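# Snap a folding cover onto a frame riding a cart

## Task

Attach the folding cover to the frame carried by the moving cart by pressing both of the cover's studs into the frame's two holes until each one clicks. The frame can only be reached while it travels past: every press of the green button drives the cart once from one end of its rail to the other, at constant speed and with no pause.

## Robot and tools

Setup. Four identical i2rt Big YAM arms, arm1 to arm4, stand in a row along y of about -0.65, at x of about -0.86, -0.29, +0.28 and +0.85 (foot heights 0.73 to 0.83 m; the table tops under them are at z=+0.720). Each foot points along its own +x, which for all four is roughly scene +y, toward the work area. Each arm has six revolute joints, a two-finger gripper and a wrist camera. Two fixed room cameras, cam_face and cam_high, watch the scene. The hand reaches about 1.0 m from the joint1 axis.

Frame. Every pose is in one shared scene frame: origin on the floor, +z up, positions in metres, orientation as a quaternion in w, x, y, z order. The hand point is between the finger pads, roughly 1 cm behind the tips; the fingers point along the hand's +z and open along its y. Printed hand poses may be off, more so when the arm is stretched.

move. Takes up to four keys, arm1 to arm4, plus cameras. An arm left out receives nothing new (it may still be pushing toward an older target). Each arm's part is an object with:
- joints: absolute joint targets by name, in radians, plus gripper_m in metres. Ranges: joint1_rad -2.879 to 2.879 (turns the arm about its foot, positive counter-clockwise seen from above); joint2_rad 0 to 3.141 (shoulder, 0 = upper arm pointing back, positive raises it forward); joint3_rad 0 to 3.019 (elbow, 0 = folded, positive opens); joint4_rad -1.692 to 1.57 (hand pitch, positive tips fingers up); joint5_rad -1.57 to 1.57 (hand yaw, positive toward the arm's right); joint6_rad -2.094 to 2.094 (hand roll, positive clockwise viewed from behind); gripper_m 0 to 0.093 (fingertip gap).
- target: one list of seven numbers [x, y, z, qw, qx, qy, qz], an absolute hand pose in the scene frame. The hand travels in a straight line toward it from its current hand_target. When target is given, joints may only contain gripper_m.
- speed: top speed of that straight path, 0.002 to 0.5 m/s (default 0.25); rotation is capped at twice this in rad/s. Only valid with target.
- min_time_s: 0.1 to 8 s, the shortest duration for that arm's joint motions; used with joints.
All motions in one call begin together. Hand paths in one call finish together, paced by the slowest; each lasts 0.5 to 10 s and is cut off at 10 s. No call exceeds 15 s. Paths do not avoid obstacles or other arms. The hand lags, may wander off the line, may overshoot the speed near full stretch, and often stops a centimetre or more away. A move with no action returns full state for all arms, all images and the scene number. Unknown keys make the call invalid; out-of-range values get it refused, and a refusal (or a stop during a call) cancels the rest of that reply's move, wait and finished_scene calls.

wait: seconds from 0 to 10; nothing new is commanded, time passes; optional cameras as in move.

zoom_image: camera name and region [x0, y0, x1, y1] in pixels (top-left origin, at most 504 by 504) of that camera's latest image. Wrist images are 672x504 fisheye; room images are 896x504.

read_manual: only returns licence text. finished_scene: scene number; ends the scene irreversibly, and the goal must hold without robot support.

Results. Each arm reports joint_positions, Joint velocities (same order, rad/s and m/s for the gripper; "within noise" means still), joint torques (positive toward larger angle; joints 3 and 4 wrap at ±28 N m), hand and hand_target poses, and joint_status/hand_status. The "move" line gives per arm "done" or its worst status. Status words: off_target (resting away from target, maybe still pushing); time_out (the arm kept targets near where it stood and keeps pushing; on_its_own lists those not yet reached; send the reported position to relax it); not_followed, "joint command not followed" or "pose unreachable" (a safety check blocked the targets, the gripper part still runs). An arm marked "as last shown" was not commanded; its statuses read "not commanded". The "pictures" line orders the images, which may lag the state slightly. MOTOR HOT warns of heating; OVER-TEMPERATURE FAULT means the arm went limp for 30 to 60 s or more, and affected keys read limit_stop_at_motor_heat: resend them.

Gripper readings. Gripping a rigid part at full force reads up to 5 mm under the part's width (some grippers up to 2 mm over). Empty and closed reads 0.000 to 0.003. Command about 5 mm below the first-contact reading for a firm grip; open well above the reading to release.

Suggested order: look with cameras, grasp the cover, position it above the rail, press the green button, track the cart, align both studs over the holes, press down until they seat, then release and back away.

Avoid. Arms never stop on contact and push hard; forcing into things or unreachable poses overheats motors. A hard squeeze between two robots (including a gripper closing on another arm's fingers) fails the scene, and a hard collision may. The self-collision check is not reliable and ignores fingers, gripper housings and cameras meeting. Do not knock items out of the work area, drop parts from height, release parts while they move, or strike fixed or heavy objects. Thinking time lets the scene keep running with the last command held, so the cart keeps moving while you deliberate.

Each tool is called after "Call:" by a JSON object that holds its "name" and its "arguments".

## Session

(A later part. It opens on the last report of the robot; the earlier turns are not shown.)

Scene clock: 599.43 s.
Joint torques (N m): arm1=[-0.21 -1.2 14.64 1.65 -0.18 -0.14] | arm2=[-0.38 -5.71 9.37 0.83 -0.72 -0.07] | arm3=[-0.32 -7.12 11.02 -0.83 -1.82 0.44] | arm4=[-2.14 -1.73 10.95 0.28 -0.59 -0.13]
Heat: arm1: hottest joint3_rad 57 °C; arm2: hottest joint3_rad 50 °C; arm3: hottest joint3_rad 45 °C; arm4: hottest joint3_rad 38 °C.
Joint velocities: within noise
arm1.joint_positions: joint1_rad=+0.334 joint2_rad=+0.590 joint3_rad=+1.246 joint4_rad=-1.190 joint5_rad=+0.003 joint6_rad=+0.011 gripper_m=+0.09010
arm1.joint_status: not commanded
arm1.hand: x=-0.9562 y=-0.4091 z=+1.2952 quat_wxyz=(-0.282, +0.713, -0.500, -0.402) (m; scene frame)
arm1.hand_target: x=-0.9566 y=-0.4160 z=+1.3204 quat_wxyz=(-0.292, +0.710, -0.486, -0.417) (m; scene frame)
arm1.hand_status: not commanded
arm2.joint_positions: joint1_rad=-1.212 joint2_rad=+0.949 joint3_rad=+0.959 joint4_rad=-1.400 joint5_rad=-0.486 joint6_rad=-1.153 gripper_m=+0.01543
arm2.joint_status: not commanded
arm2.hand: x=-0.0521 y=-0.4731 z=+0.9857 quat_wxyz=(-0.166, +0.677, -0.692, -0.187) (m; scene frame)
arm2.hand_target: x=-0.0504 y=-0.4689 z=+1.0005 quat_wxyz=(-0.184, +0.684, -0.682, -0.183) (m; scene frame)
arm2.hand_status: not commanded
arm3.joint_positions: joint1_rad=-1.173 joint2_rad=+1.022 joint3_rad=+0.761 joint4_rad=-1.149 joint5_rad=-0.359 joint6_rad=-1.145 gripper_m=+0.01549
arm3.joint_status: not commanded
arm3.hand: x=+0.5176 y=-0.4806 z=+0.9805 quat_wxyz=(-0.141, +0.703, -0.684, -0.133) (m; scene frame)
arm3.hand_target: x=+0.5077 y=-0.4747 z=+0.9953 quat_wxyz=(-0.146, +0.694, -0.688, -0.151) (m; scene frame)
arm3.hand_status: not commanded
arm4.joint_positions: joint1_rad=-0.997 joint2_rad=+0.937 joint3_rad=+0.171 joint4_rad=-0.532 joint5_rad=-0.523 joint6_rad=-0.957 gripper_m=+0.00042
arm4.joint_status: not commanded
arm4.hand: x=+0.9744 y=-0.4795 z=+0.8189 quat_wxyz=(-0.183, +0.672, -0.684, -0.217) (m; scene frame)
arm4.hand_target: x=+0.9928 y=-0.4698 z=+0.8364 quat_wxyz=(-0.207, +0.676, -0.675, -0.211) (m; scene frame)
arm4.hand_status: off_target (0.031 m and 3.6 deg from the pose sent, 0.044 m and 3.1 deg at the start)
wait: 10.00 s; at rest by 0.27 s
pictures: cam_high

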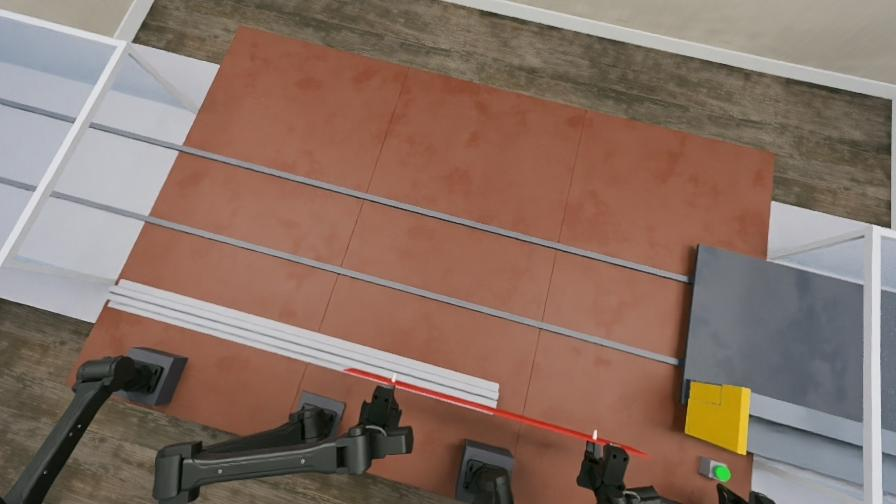

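Call:
{"name": "wait", "arguments": {"seconds": 10}}

Call:
{"name": "wait", "arguments": {"seconds": 10}}

Call:
{"name": "wait", "arguments": {"seconds": 10}}

Call:
{"name": "wait", "arguments": {"seconds": 6, "cameras": ["cam_high"]}}

Call:
{"name": "wait", "arguments": {"seconds": 4, "cameras": ["cam_high"]}}

Scene clock: 612.40 s.
Joint torques (N m): arm1=[-0.21 -0.79 14.56 1.65 -0.17 -0.15] | arm2=[-0.32 -5.71 9.37 0.81 -0.73 -0.07] | arm3=[-0.38 -7.18 10.99 -0.83 -1.82 0.45] | arm4=[-2.26 -1.73 10.91 0.27 -0.59 -0.14]
Heat: arm1: hottest joint3_rad 57 °C; arm2: hottest joint3_rad 50 °C; arm3: hottest joint3_rad 45 °C; arm4: hottest joint3_rad 38 °C.
Joint velocities: within noise
arm1.joint_positions: joint1_rad=+0.334 joint2_rad=+0.590 joint3_rad=+1.246 joint4_rad=-1.190 joint5_rad=+0.003 joint6_rad=+0.011 gripper_m=+0.09010
arm1.joint_status: not commanded
arm1.hand: x=-0.9562 y=-0.4091 z=+1.2952 quat_wxyz=(-0.282, +0.713, -0.500, -0.402) (m; scene frame)
arm1.hand_target: x=-0.9566 y=-0.4160 z=+1.3204 quat_wxyz=(-0.292, +0.710, -0.486, -0.417) (m; scene frame)
arm1.hand_status: not commanded
arm2.joint_positions: joint1_rad=-1.212 joint2_rad=+0.949 joint3_rad=+0.959 joint4_rad=-1.400 joint5_rad=-0.486 joint6_rad=-1.153 gripper_m=+0.01543
arm2.joint_status: not commanded
arm2.hand: x=-0.0521 y=-0.4731 z=+0.9857 quat_wxyz=(-0.166, +0.677, -0.692, -0.187) (m; scene frame)
arm2.hand_target: x=-0.0504 y=-0.4689 z=+1.0005 quat_wxyz=(-0.184, +0.684, -0.682, -0.183) (m; scene frame)
arm2.hand_status: not commanded
arm3.joint_positions: joint1_rad=-1.173 joint2_rad=+1.022 joint3_rad=+0.761 joint4_rad=-1.149 joint5_rad=-0.359 joint6_rad=-1.145 gripper_m=+0.01549
arm3.joint_status: not commanded
arm3.hand: x=+0.5176 y=-0.4806 z=+0.9805 quat_wxyz=(-0.141, +0.703, -0.684, -0.133) (m; scene frame)
arm3.hand_target: x=+0.5077 y=-0.4747 z=+0.9953 quat_wxyz=(-0.146, +0.694, -0.688, -0.151) (m; scene frame)
arm3.hand_status: not commanded
arm4.joint_positions: joint1_rad=-0.997 joint2_rad=+0.937 joint3_rad=+0.171 joint4_rad=-0.532 joint5_rad=-0.523 joint6_rad=-0.957 gripper_m=+0.00042
arm4.joint_status: not commanded
arm4.hand: x=+0.9744 y=-0.4795 z=+0.8189 quat_wxyz=(-0.183, +0.672, -0.684, -0.217) (m; scene frame)
arm4.hand_target: x=+0.9928 y=-0.4698 z=+0.8364 quat_wxyz=(-0.207, +0.676, -0.675, -0.211) (m; scene frame)
arm4.hand_status: off_target (0.031 m and 3.6 deg from the pose sent, 0.044 m and 3.1 deg at the start)
wait: 10.00 s; at rest from the start
pictures: none

Scene clock: 622.40 s.
Joint torques (N m): arm1=[-0.38 -0.21 14.74 1.51 -0.13 -0.13] | arm2=[-0.38 -5.71 9.37 0.83 -0.73 -0.07] | arm3=[-0.44 -7.36 11 -0.83 -1.82 0.45] | arm4=[-2.14 -1.61 10.92 0.27 -0.58 -0.14]
Heat: arm1: hottest joint3_rad 57 °C; arm2: hottest joint3_rad 50 °C; arm3: hottest joint3_rad 45 °C; arm4: hottest joint3_rad 38 °C.
Joint velocities: within noise
arm1.joint_positions: joint1_rad=+0.334 joint2_rad=+0.590 joint3_rad=+1.246 joint4_rad=-1.190 joint5_rad=+0.003 joint6_rad=+0.011 gripper_m=+0.09010
arm1.joint_status: not commanded
arm1.hand: x=-0.9562 y=-0.4091 z=+1.2952 quat_wxyz=(-0.282, +0.713, -0.500, -0.402) (m; scene frame)
arm1.hand_target: x=-0.9566 y=-0.4160 z=+1.3204 quat_wxyz=(-0.292, +0.710, -0.486, -0.417) (m; scene frame)
arm1.hand_status: not commanded
arm2.joint_positions: joint1_rad=-1.212 joint2_rad=+0.949 joint3_rad=+0.959 joint4_rad=-1.400 joint5_rad=-0.486 joint6_rad=-1.153 gripper_m=+0.01543
arm2.joint_status: not commanded
arm2.hand: x=-0.0521 y=-0.4731 z=+0.9857 quat_wxyz=(-0.166, +0.677, -0.692, -0.187) (m; scene frame)
arm2.hand_target: x=-0.0504 y=-0.4689 z=+1.0005 quat_wxyz=(-0.184, +0.684, -0.682, -0.183) (m; scene frame)
arm2.hand_status: not commanded
arm3.joint_positions: joint1_rad=-1.173 joint2_rad=+1.022 joint3_rad=+0.761 joint4_rad=-1.149 joint5_rad=-0.359 joint6_rad=-1.145 gripper_m=+0.01549
arm3.joint_status: not commanded
arm3.hand: x=+0.5176 y=-0.4806 z=+0.9805 quat_wxyz=(-0.141, +0.703, -0.684, -0.133) (m; scene frame)
arm3.hand_target: x=+0.5077 y=-0.4747 z=+0.9953 quat_wxyz=(-0.146, +0.694, -0.688, -0.151) (m; scene frame)
arm3.hand_status: not commanded
arm4.joint_positions: joint1_rad=-0.997 joint2_rad=+0.937 joint3_rad=+0.171 joint4_rad=-0.532 joint5_rad=-0.523 joint6_rad=-0.957 gripper_m=+0.00042
arm4.joint_status: not commanded
arm4.hand: x=+0.9744 y=-0.4795 z=+0.8189 quat_wxyz=(-0.183, +0.672, -0.684, -0.217) (m; scene frame)
arm4.hand_target: x=+0.9928 y=-0.4698 z=+0.8364 quat_wxyz=(-0.207, +0.676, -0.675, -0.211) (m; scene frame)
arm4.hand_status: off_target (0.031 m and 3.6 deg from the pose sent, 0.044 m and 3.1 deg at the start)
wait: 10.00 s; at rest by 0.27 s
pictures: none

Scene clock: 632.40 s.
Joint torques (N m): arm1=[-0.15 -0.91 14.64 1.51 -0.11 -0.14] | arm2=[-0.38 -5.71 9.39 0.83 -0.73 -0.07] | arm3=[-0.38 -7.24 10.97 -0.83 -1.82 0.44] | arm4=[-2.2 -1.61 10.93 0.25 -0.58 -0.13]
Heat: arm1: hottest joint3_rad 57 °C; arm2: hottest joint3_rad 50 °C; arm3: hottest joint3_rad 45 °C; arm4: hottest joint3_rad 38 °C.
Joint velocities: within noise
arm1.joint_positions: joint1_rad=+0.334 joint2_rad=+0.590 joint3_rad=+1.246 joint4_rad=-1.190 joint5_rad=+0.003 joint6_rad=+0.011 gripper_m=+0.09010
arm1.joint_status: not commanded
arm1.hand: x=-0.9562 y=-0.4091 z=+1.2952 quat_wxyz=(-0.282, +0.713, -0.500, -0.402) (m; scene frame)
arm1.hand_target: x=-0.9566 y=-0.4160 z=+1.3204 quat_wxyz=(-0.292, +0.710, -0.486, -0.417) (m; scene frame)
arm1.hand_status: not commanded
arm2.joint_positions: joint1_rad=-1.212 joint2_rad=+0.949 joint3_rad=+0.959 joint4_rad=-1.400 joint5_rad=-0.486 joint6_rad=-1.153 gripper_m=+0.01543
arm2.joint_status: not commanded
arm2.hand: x=-0.0521 y=-0.4731 z=+0.9857 quat_wxyz=(-0.166, +0.677, -0.692, -0.187) (m; scene frame)
arm2.hand_target: x=-0.0504 y=-0.4689 z=+1.0005 quat_wxyz=(-0.184, +0.684, -0.682, -0.183) (m; scene frame)
arm2.hand_status: not commanded
arm3.joint_positions: joint1_rad=-1.173 joint2_rad=+1.022 joint3_rad=+0.761 joint4_rad=-1.149 joint5_rad=-0.359 joint6_rad=-1.145 gripper_m=+0.01549
arm3.joint_status: not commanded
arm3.hand: x=+0.5176 y=-0.4806 z=+0.9805 quat_wxyz=(-0.141, +0.703, -0.684, -0.133) (m; scene frame)
arm3.hand_target: x=+0.5077 y=-0.4747 z=+0.9953 quat_wxyz=(-0.146, +0.694, -0.688, -0.151) (m; scene frame)
arm3.hand_status: not commanded
arm4.joint_positions: joint1_rad=-0.997 joint2_rad=+0.937 joint3_rad=+0.171 joint4_rad=-0.532 joint5_rad=-0.523 joint6_rad=-0.957 gripper_m=+0.00042
arm4.joint_status: not commanded
arm4.hand: x=+0.9744 y=-0.4795 z=+0.8189 quat_wxyz=(-0.183, +0.672, -0.684, -0.217) (m; scene frame)
arm4.hand_target: x=+0.9928 y=-0.4698 z=+0.8364 quat_wxyz=(-0.207, +0.676, -0.675, -0.211) (m; scene frame)
arm4.hand_status: off_target (0.031 m and 3.6 deg from the pose sent, 0.044 m and 3.1 deg at the start)
wait: 10.00 s; at rest by 0.27 s
pictures: none

Scene clock: 638.40 s.
Joint torques (N m): arm1=[-0.15 -0.97 14.67 1.48 -0.23 -0.18] | arm2=[-0.38 -5.71 9.37 0.83 -0.73 -0.07] | arm3=[-0.38 -7.24 10.97 -0.85 -1.82 0.44] | arm4=[-2.02 -1.73 10.91 0.29 -0.58 -0.14]
Heat: arm1: hottest joint3_rad 57 °C; arm2: hottest joint3_rad 50 °C; arm3: hottest joint3_rad 45 °C; arm4: hottest joint3_rad 38 °C.
Joint velocities: within noise
arm1.joint_positions: joint1_rad=+0.334 joint2_rad=+0.590 joint3_rad=+1.246 joint4_rad=-1.190 joint5_rad=+0.003 joint6_rad=+0.011 gripper_m=+0.09010
arm1.joint_status: not commanded
arm1.hand: x=-0.9562 y=-0.4091 z=+1.2952 quat_wxyz=(-0.282, +0.713, -0.500, -0.402) (m; scene frame)
arm1.hand_target: x=-0.9566 y=-0.4160 z=+1.3204 quat_wxyz=(-0.292, +0.710, -0.486, -0.417) (m; scene frame)
arm1.hand_status: not commanded
arm2.joint_positions: joint1_rad=-1.212 joint2_rad=+0.949 joint3_rad=+0.959 joint4_rad=-1.400 joint5_rad=-0.486 joint6_rad=-1.153 gripper_m=+0.01543
arm2.joint_status: not commanded
arm2.hand: x=-0.0521 y=-0.4731 z=+0.9857 quat_wxyz=(-0.166, +0.677, -0.692, -0.187) (m; scene frame)
arm2.hand_target: x=-0.0504 y=-0.4689 z=+1.0005 quat_wxyz=(-0.184, +0.684, -0.682, -0.183) (m; scene frame)
arm2.hand_status: not commanded
arm3.joint_positions: joint1_rad=-1.173 joint2_rad=+1.022 joint3_rad=+0.761 joint4_rad=-1.149 joint5_rad=-0.359 joint6_rad=-1.145 gripper_m=+0.01549
arm3.joint_status: not commanded
arm3.hand: x=+0.5176 y=-0.4806 z=+0.9805 quat_wxyz=(-0.141, +0.703, -0.684, -0.133) (m; scene frame)
arm3.hand_target: x=+0.5077 y=-0.4747 z=+0.9953 quat_wxyz=(-0.146, +0.694, -0.688, -0.151) (m; scene frame)
arm3.hand_status: not commanded
arm4.joint_positions: joint1_rad=-0.997 joint2_rad=+0.937 joint3_rad=+0.171 joint4_rad=-0.532 joint5_rad=-0.523 joint6_rad=-0.957 gripper_m=+0.00042
arm4.joint_status: not commanded
arm4.hand: x=+0.9744 y=-0.4795 z=+0.8189 quat_wxyz=(-0.183, +0.672, -0.684, -0.217) (m; scene frame)
arm4.hand_target: x=+0.9928 y=-0.4698 z=+0.8364 quat_wxyz=(-0.207, +0.676, -0.675, -0.211) (m; scene frame)
arm4.hand_status: off_target (0.031 m and 3.6 deg from the pose sent, 0.044 m and 3.1 deg at the start)
wait: 6.00 s; at rest by 0.27 s
pictures: cam_high

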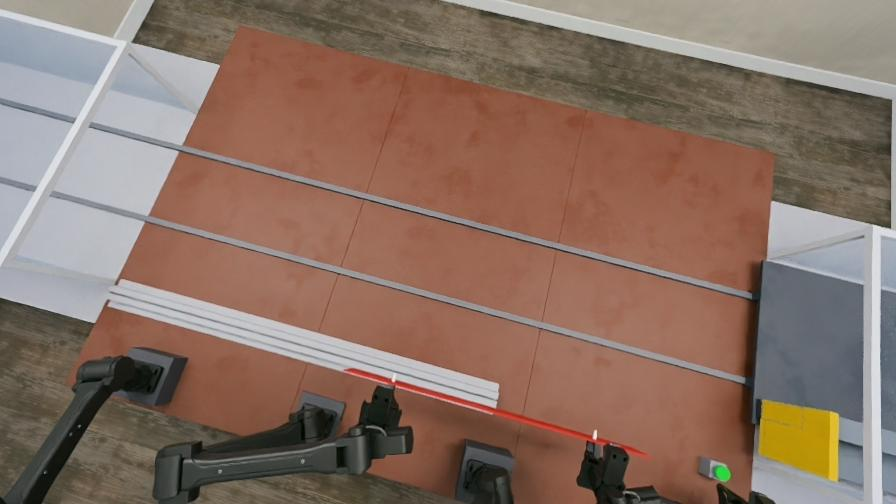

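Scene clock: 642.40 s.
Joint torques (N m): arm1=[0.15 -0.79 14.76 1.46 -0.18 -0.16] | arm2=[-0.32 -5.66 9.37 0.83 -0.73 -0.07] | arm3=[-0.38 -7.18 11.02 -0.85 -1.83 0.44] | arm4=[-2.2 -1.67 10.92 0.28 -0.58 -0.13]
Heat: arm1: hottest joint3_rad 57 °C; arm2: hottest joint3_rad 50 °C; arm3: hottest joint3_rad 45 °C; arm4: hottest joint3_rad 38 °C.
Joint velocities: within noise
arm1.joint_positions: joint1_rad=+0.334 joint2_rad=+0.590 joint3_rad=+1.246 joint4_rad=-1.190 joint5_rad=+0.003 joint6_rad=+0.011 gripper_m=+0.09010
arm1.joint_status: not commanded
arm1.hand: x=-0.9562 y=-0.4091 z=+1.2952 quat_wxyz=(-0.282, +0.713, -0.500, -0.402) (m; scene frame)
arm1.hand_target: x=-0.9566 y=-0.4160 z=+1.3204 quat_wxyz=(-0.292, +0.710, -0.486, -0.417) (m; scene frame)
arm1.hand_status: not commanded
arm2.joint_positions: joint1_rad=-1.212 joint2_rad=+0.949 joint3_rad=+0.959 joint4_rad=-1.400 joint5_rad=-0.486 joint6_rad=-1.153 gripper_m=+0.01543
arm2.joint_status: not commanded
arm2.hand: x=-0.0521 y=-0.4731 z=+0.9857 quat_wxyz=(-0.166, +0.677, -0.692, -0.187) (m; scene frame)
arm2.hand_target: x=-0.0504 y=-0.4689 z=+1.0005 quat_wxyz=(-0.184, +0.684, -0.682, -0.183) (m; scene frame)
arm2.hand_status: not commanded
arm3.joint_positions: joint1_rad=-1.173 joint2_rad=+1.022 joint3_rad=+0.761 joint4_rad=-1.149 joint5_rad=-0.359 joint6_rad=-1.145 gripper_m=+0.01549
arm3.joint_status: not commanded
arm3.hand: x=+0.5176 y=-0.4806 z=+0.9805 quat_wxyz=(-0.141, +0.703, -0.684, -0.133) (m; scene frame)
arm3.hand_target: x=+0.5077 y=-0.4747 z=+0.9953 quat_wxyz=(-0.146, +0.694, -0.688, -0.151) (m; scene frame)
arm3.hand_status: not commanded
arm4.joint_positions: joint1_rad=-0.997 joint2_rad=+0.937 joint3_rad=+0.171 joint4_rad=-0.532 joint5_rad=-0.523 joint6_rad=-0.957 gripper_m=+0.00042
arm4.joint_status: not commanded
arm4.hand: x=+0.9744 y=-0.4795 z=+0.8189 quat_wxyz=(-0.183, +0.672, -0.684, -0.217) (m; scene frame)
arm4.hand_target: x=+0.9928 y=-0.4698 z=+0.8364 quat_wxyz=(-0.207, +0.676, -0.675, -0.211) (m; scene frame)
arm4.hand_status: off_target (0.031 m and 3.6 deg from the pose sent, 0.044 m and 3.1 deg at the start)
wait: 4.00 s; at rest by 0.27 s
pictures: cam_high

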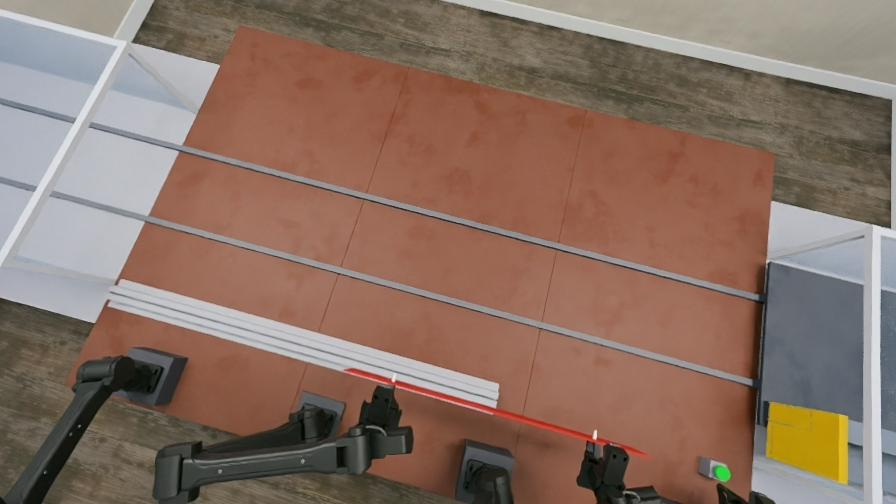

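Call:
{"name": "wait", "arguments": {"seconds": 10, "cameras": ["cam_high"]}}

Call:
{"name": "wait", "arguments": {"seconds": 4, "cameras": ["cam_high"]}}

Scene clock: 655.23 s.
Joint torques (N m): arm1=[-0.91 -0.26 14.56 1.55 -0.23 -0.12] | arm2=[-0.38 -5.71 9.37 0.83 -0.73 -0.07] | arm3=[-0.26 -7.36 10.97 -0.88 -1.81 0.45] | arm4=[-2.26 -1.55 10.92 0.29 -0.58 -0.12]
Heat: arm1: hottest joint3_rad 57 °C; arm2: hottest joint3_rad 50 °C; arm3: hottest joint3_rad 45 °C; arm4: hottest joint3_rad 38 °C.
Joint velocities: within noise
arm1.joint_positions: joint1_rad=+0.334 joint2_rad=+0.590 joint3_rad=+1.246 joint4_rad=-1.190 joint5_rad=+0.003 joint6_rad=+0.011 gripper_m=+0.09010
arm1.joint_status: not commanded
arm1.hand: x=-0.9562 y=-0.4091 z=+1.2952 quat_wxyz=(-0.282, +0.713, -0.500, -0.402) (m; scene frame)
arm1.hand_target: x=-0.9566 y=-0.4160 z=+1.3204 quat_wxyz=(-0.292, +0.710, -0.486, -0.417) (m; scene frame)
arm1.hand_status: not commanded
arm2.joint_positions: joint1_rad=-1.212 joint2_rad=+0.949 joint3_rad=+0.959 joint4_rad=-1.400 joint5_rad=-0.486 joint6_rad=-1.153 gripper_m=+0.01543
arm2.joint_status: not commanded
arm2.hand: x=-0.0521 y=-0.4731 z=+0.9857 quat_wxyz=(-0.166, +0.677, -0.692, -0.187) (m; scene frame)
arm2.hand_target: x=-0.0504 y=-0.4689 z=+1.0005 quat_wxyz=(-0.184, +0.684, -0.682, -0.183) (m; scene frame)
arm2.hand_status: not commanded
arm3.joint_positions: joint1_rad=-1.173 joint2_rad=+1.022 joint3_rad=+0.761 joint4_rad=-1.149 joint5_rad=-0.359 joint6_rad=-1.145 gripper_m=+0.01549
arm3.joint_status: not commanded
arm3.hand: x=+0.5176 y=-0.4806 z=+0.9805 quat_wxyz=(-0.141, +0.703, -0.684, -0.133) (m; scene frame)
arm3.hand_target: x=+0.5077 y=-0.4747 z=+0.9953 quat_wxyz=(-0.146, +0.694, -0.688, -0.151) (m; scene frame)
arm3.hand_status: not commanded
arm4.joint_positions: joint1_rad=-0.997 joint2_rad=+0.937 joint3_rad=+0.171 joint4_rad=-0.532 joint5_rad=-0.523 joint6_rad=-0.957 gripper_m=+0.00042
arm4.joint_status: not commanded
arm4.hand: x=+0.9744 y=-0.4795 z=+0.8189 quat_wxyz=(-0.183, +0.672, -0.684, -0.217) (m; scene frame)
arm4.hand_target: x=+0.9928 y=-0.4698 z=+0.8364 quat_wxyz=(-0.207, +0.676, -0.675, -0.211) (m; scene frame)
arm4.hand_status: off_target (0.031 m and 3.6 deg from the pose sent, 0.044 m and 3.1 deg at the start)
wait: 10.00 s; at rest from the start
pictures: cam_high

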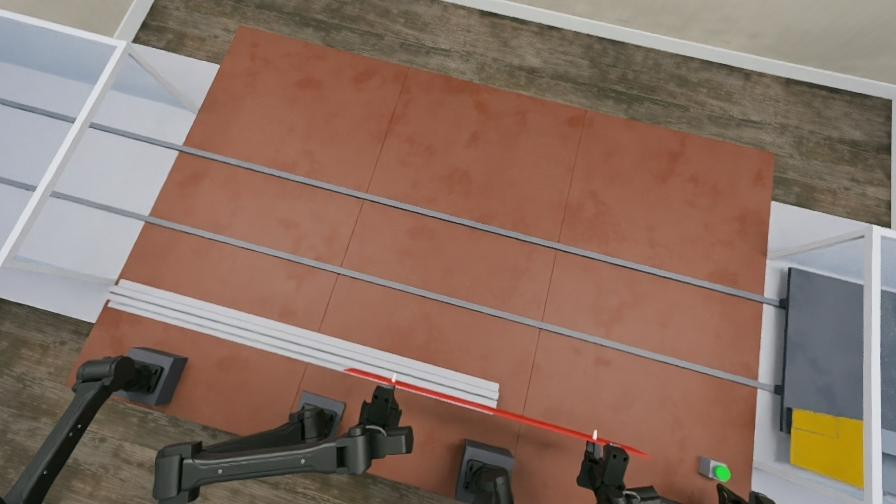

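Scene clock: 659.23 s.
Joint torques (N m): arm1=[-0.97 -0.26 14.89 1.48 -0.17 -0.14] | arm2=[-0.38 -5.71 9.37 0.83 -0.73 -0.07] | arm3=[-0.44 -7.41 11 -0.8 -1.81 0.44] | arm4=[-2.2 -1.67 10.95 0.29 -0.57 -0.13]
Heat: arm1: hottest joint3_rad 57 °C; arm2: hottest joint3_rad 50 °C; arm3: hottest joint3_rad 45 °C; arm4: hottest joint3_rad 38 °C.
Joint velocities: within noise
arm1.joint_positions: joint1_rad=+0.334 joint2_rad=+0.590 joint3_rad=+1.246 joint4_rad=-1.190 joint5_rad=+0.003 joint6_rad=+0.011 gripper_m=+0.09010
arm1.joint_status: not commanded
arm1.hand: x=-0.9562 y=-0.4091 z=+1.2952 quat_wxyz=(-0.282, +0.713, -0.500, -0.402) (m; scene frame)
arm1.hand_target: x=-0.9566 y=-0.4160 z=+1.3204 quat_wxyz=(-0.292, +0.710, -0.486, -0.417) (m; scene frame)
arm1.hand_status: not commanded
arm2.joint_positions: joint1_rad=-1.212 joint2_rad=+0.949 joint3_rad=+0.959 joint4_rad=-1.400 joint5_rad=-0.486 joint6_rad=-1.153 gripper_m=+0.01543
arm2.joint_status: not commanded
arm2.hand: x=-0.0521 y=-0.4731 z=+0.9857 quat_wxyz=(-0.166, +0.677, -0.692, -0.187) (m; scene frame)
arm2.hand_target: x=-0.0504 y=-0.4689 z=+1.0005 quat_wxyz=(-0.184, +0.684, -0.682, -0.183) (m; scene frame)
arm2.hand_status: not commanded
arm3.joint_positions: joint1_rad=-1.173 joint2_rad=+1.022 joint3_rad=+0.761 joint4_rad=-1.149 joint5_rad=-0.359 joint6_rad=-1.145 gripper_m=+0.01549
arm3.joint_status: not commanded
arm3.hand: x=+0.5176 y=-0.4806 z=+0.9805 quat_wxyz=(-0.141, +0.703, -0.684, -0.133) (m; scene frame)
arm3.hand_target: x=+0.5077 y=-0.4747 z=+0.9953 quat_wxyz=(-0.146, +0.694, -0.688, -0.151) (m; scene frame)
arm3.hand_status: not commanded
arm4.joint_positions: joint1_rad=-0.997 joint2_rad=+0.937 joint3_rad=+0.171 joint4_rad=-0.532 joint5_rad=-0.523 joint6_rad=-0.957 gripper_m=+0.00042
arm4.joint_status: not commanded
arm4.hand: x=+0.9744 y=-0.4795 z=+0.8189 quat_wxyz=(-0.183, +0.672, -0.684, -0.217) (m; scene frame)
arm4.hand_target: x=+0.9928 y=-0.4698 z=+0.8364 quat_wxyz=(-0.207, +0.676, -0.675, -0.211) (m; scene frame)
arm4.hand_status: off_target (0.031 m and 3.6 deg from the pose sent, 0.044 m and 3.1 deg at the start)
wait: 4.00 s; at rest by 0.27 s
pictures: cam_high

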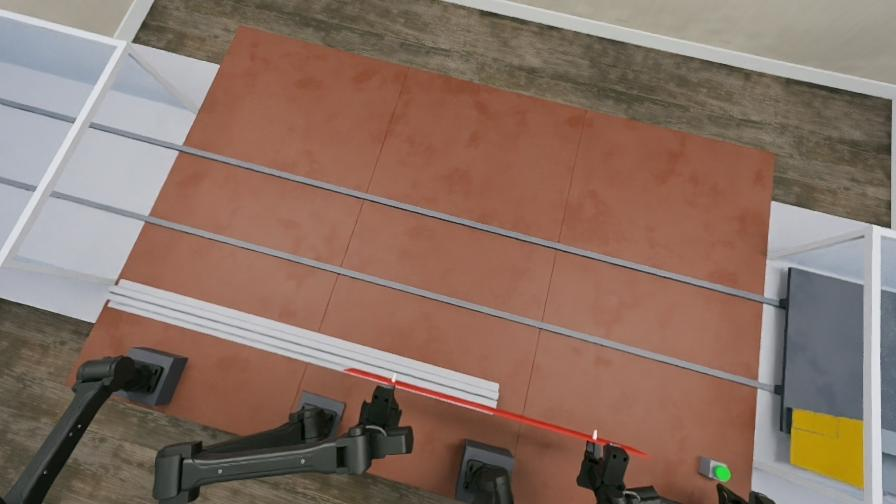

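Call:
{"name": "move", "arguments": {"arm4": {"target":[0.995,-0.435,0.772,-0.2126,0.6743,-0.6743,-0.2126],"speed":0.15}}}

Call:
{"name": "move", "arguments": {"arm4": {"target":[0.995,-0.47,0.86,-0.2126,0.6743,-0.6743,-0.2126],"speed":0.2}}}

Call:
{"name": "wait", "arguments": {"seconds": 3, "cameras": ["cam_high"]}}

Scene clock: 666.60 s.
Joint torques (N m): arm1=[0.03 -0.56 14.43 1.65 -0.12 -0.13] | arm2=[-0.32 -5.71 9.37 0.83 -0.73 -0.07] | arm3=[-0.26 -7.24 10.99 -0.84 -1.82 0.44] | arm4=[-0.09 2.14 4.41 1.4 1.62 0.06]
Heat: arm1: hottest joint3_rad 57 °C; arm2: hottest joint3_rad 49 °C; arm3: hottest joint3_rad 45 °C; arm4: hottest joint3_rad 38 °C.
move: arm4 off_target
Joint velocities: within noise
arm1, arm2, arm3: as last shown
arm4.joint_positions: joint1_rad=-0.873 joint2_rad=+1.247 joint3_rad=+0.169 joint4_rad=-0.006 joint5_rad=-0.534 joint6_rad=-0.809 gripper_m=+0.00042
arm4.joint_status: not commanded
arm4.hand: x=+1.0023 y=-0.4267 z=+0.8011 quat_wxyz=(-0.253, +0.672, -0.657, -0.231) (m; scene frame)
arm4.hand_target: x=+0.9952 y=-0.4378 z=+0.7796 quat_wxyz=(-0.218, +0.673, -0.674, -0.214) (m; scene frame)
arm4.hand_status: off_target (0.031 m and 5.5 deg from the pose sent, 0.068 m and 3.6 deg at the start)
pictures: none

Scene clock: 668.37 s.
Joint torques (N m): arm1=[0.03 -0.67 14.8 1.57 -0.16 -0.19] | arm2=[-0.32 -5.71 9.37 0.83 -0.73 -0.07] | arm3=[-0.32 -7.3 10.99 -0.84 -1.82 0.45] | arm4=[-1.73 -0.38 11.85 0.53 -0.61 -0.14]
Heat: arm1: hottest joint3_rad 57 °C; arm2: hottest joint3_rad 49 °C; arm3: hottest joint3_rad 45 °C; arm4: hottest joint3_rad 38 °C.
move: arm4 off_target
Joint velocities: within noise
arm1, arm2, arm3: as last shown
arm4.joint_positions: joint1_rad=-0.997 joint2_rad=+0.860 joint3_rad=+0.203 joint4_rad=-0.643 joint5_rad=-0.523 joint6_rad=-0.957 gripper_m=+0.00042
arm4.joint_status: not commanded
arm4.hand: x=+0.9750 y=-0.4790 z=+0.8363 quat_wxyz=(-0.183, +0.672, -0.684, -0.217) (m; scene frame)
arm4.hand_target: x=+0.9931 y=-0.4694 z=+0.8563 quat_wxyz=(-0.208, +0.677, -0.674, -0.211) (m; scene frame)
arm4.hand_status: off_target (0.032 m and 3.6 deg from the pose sent, 0.074 m and 5.5 deg at the start)
pictures: none

Scene clock: 671.37 s.
Joint torques (N m): arm1=[0.21 -0.5 14.71 1.58 -0.16 -0.14] | arm2=[-0.32 -5.71 9.37 0.81 -0.73 -0.07] | arm3=[-0.15 -7.24 10.99 -0.84 -1.82 0.44] | arm4=[-2.14 -1.49 11.86 0.31 -0.58 -0.13]
Heat: arm1: hottest joint3_rad 57 °C; arm2: hottest joint3_rad 49 °C; arm3: hottest joint3_rad 45 °C; arm4: hottest joint3_rad 38 °C.
Joint velocities: within noise
arm1.joint_positions: joint1_rad=+0.334 joint2_rad=+0.590 joint3_rad=+1.246 joint4_rad=-1.190 joint5_rad=+0.003 joint6_rad=+0.011 gripper_m=+0.09010
arm1.joint_status: not commanded
arm1.hand: x=-0.9562 y=-0.4091 z=+1.2952 quat_wxyz=(-0.282, +0.713, -0.500, -0.402) (m; scene frame)
arm1.hand_target: x=-0.9566 y=-0.4160 z=+1.3204 quat_wxyz=(-0.292, +0.710, -0.486, -0.417) (m; scene frame)
arm1.hand_status: not commanded
arm2.joint_positions: joint1_rad=-1.212 joint2_rad=+0.949 joint3_rad=+0.959 joint4_rad=-1.400 joint5_rad=-0.486 joint6_rad=-1.153 gripper_m=+0.01543
arm2.joint_status: not commanded
arm2.hand: x=-0.0521 y=-0.4731 z=+0.9857 quat_wxyz=(-0.166, +0.677, -0.692, -0.187) (m; scene frame)
arm2.hand_target: x=-0.0504 y=-0.4689 z=+1.0005 quat_wxyz=(-0.184, +0.684, -0.682, -0.183) (m; scene frame)
arm2.hand_status: not commanded
arm3.joint_positions: joint1_rad=-1.173 joint2_rad=+1.022 joint3_rad=+0.761 joint4_rad=-1.149 joint5_rad=-0.359 joint6_rad=-1.145 gripper_m=+0.01549
arm3.joint_status: not commanded
arm3.hand: x=+0.5176 y=-0.4806 z=+0.9805 quat_wxyz=(-0.141, +0.703, -0.684, -0.133) (m; scene frame)
arm3.hand_target: x=+0.5077 y=-0.4747 z=+0.9953 quat_wxyz=(-0.146, +0.694, -0.688, -0.151) (m; scene frame)
arm3.hand_status: not commanded
arm4.joint_positions: joint1_rad=-0.997 joint2_rad=+0.860 joint3_rad=+0.203 joint4_rad=-0.643 joint5_rad=-0.523 joint6_rad=-0.957 gripper_m=+0.00042
arm4.joint_status: not commanded
arm4.hand: x=+0.9750 y=-0.4790 z=+0.8363 quat_wxyz=(-0.183, +0.672, -0.684, -0.217) (m; scene frame)
arm4.hand_target: x=+0.9932 y=-0.4694 z=+0.8563 quat_wxyz=(-0.208, +0.676, -0.674, -0.211) (m; scene frame)
arm4.hand_status: off_target (0.032 m and 3.6 deg from the pose sent, 0.074 m and 5.5 deg at the start)
wait: 3.00 s; at rest by 0.27 s
pictures: cam_high

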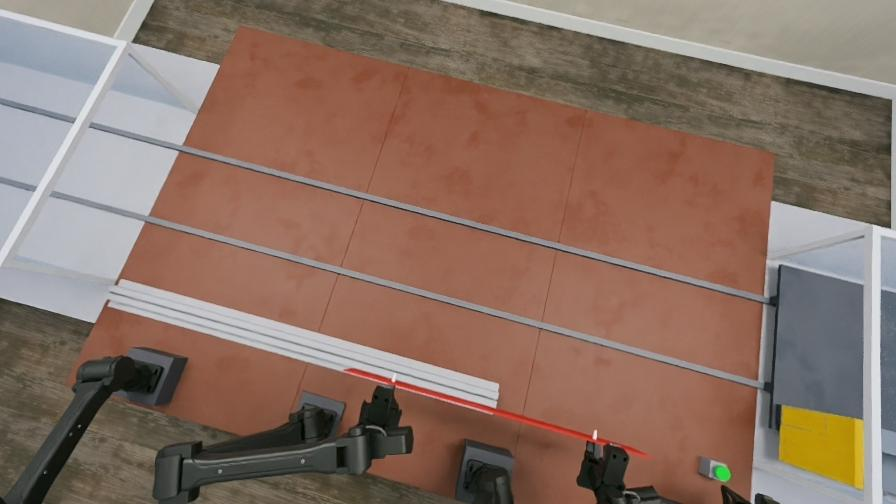

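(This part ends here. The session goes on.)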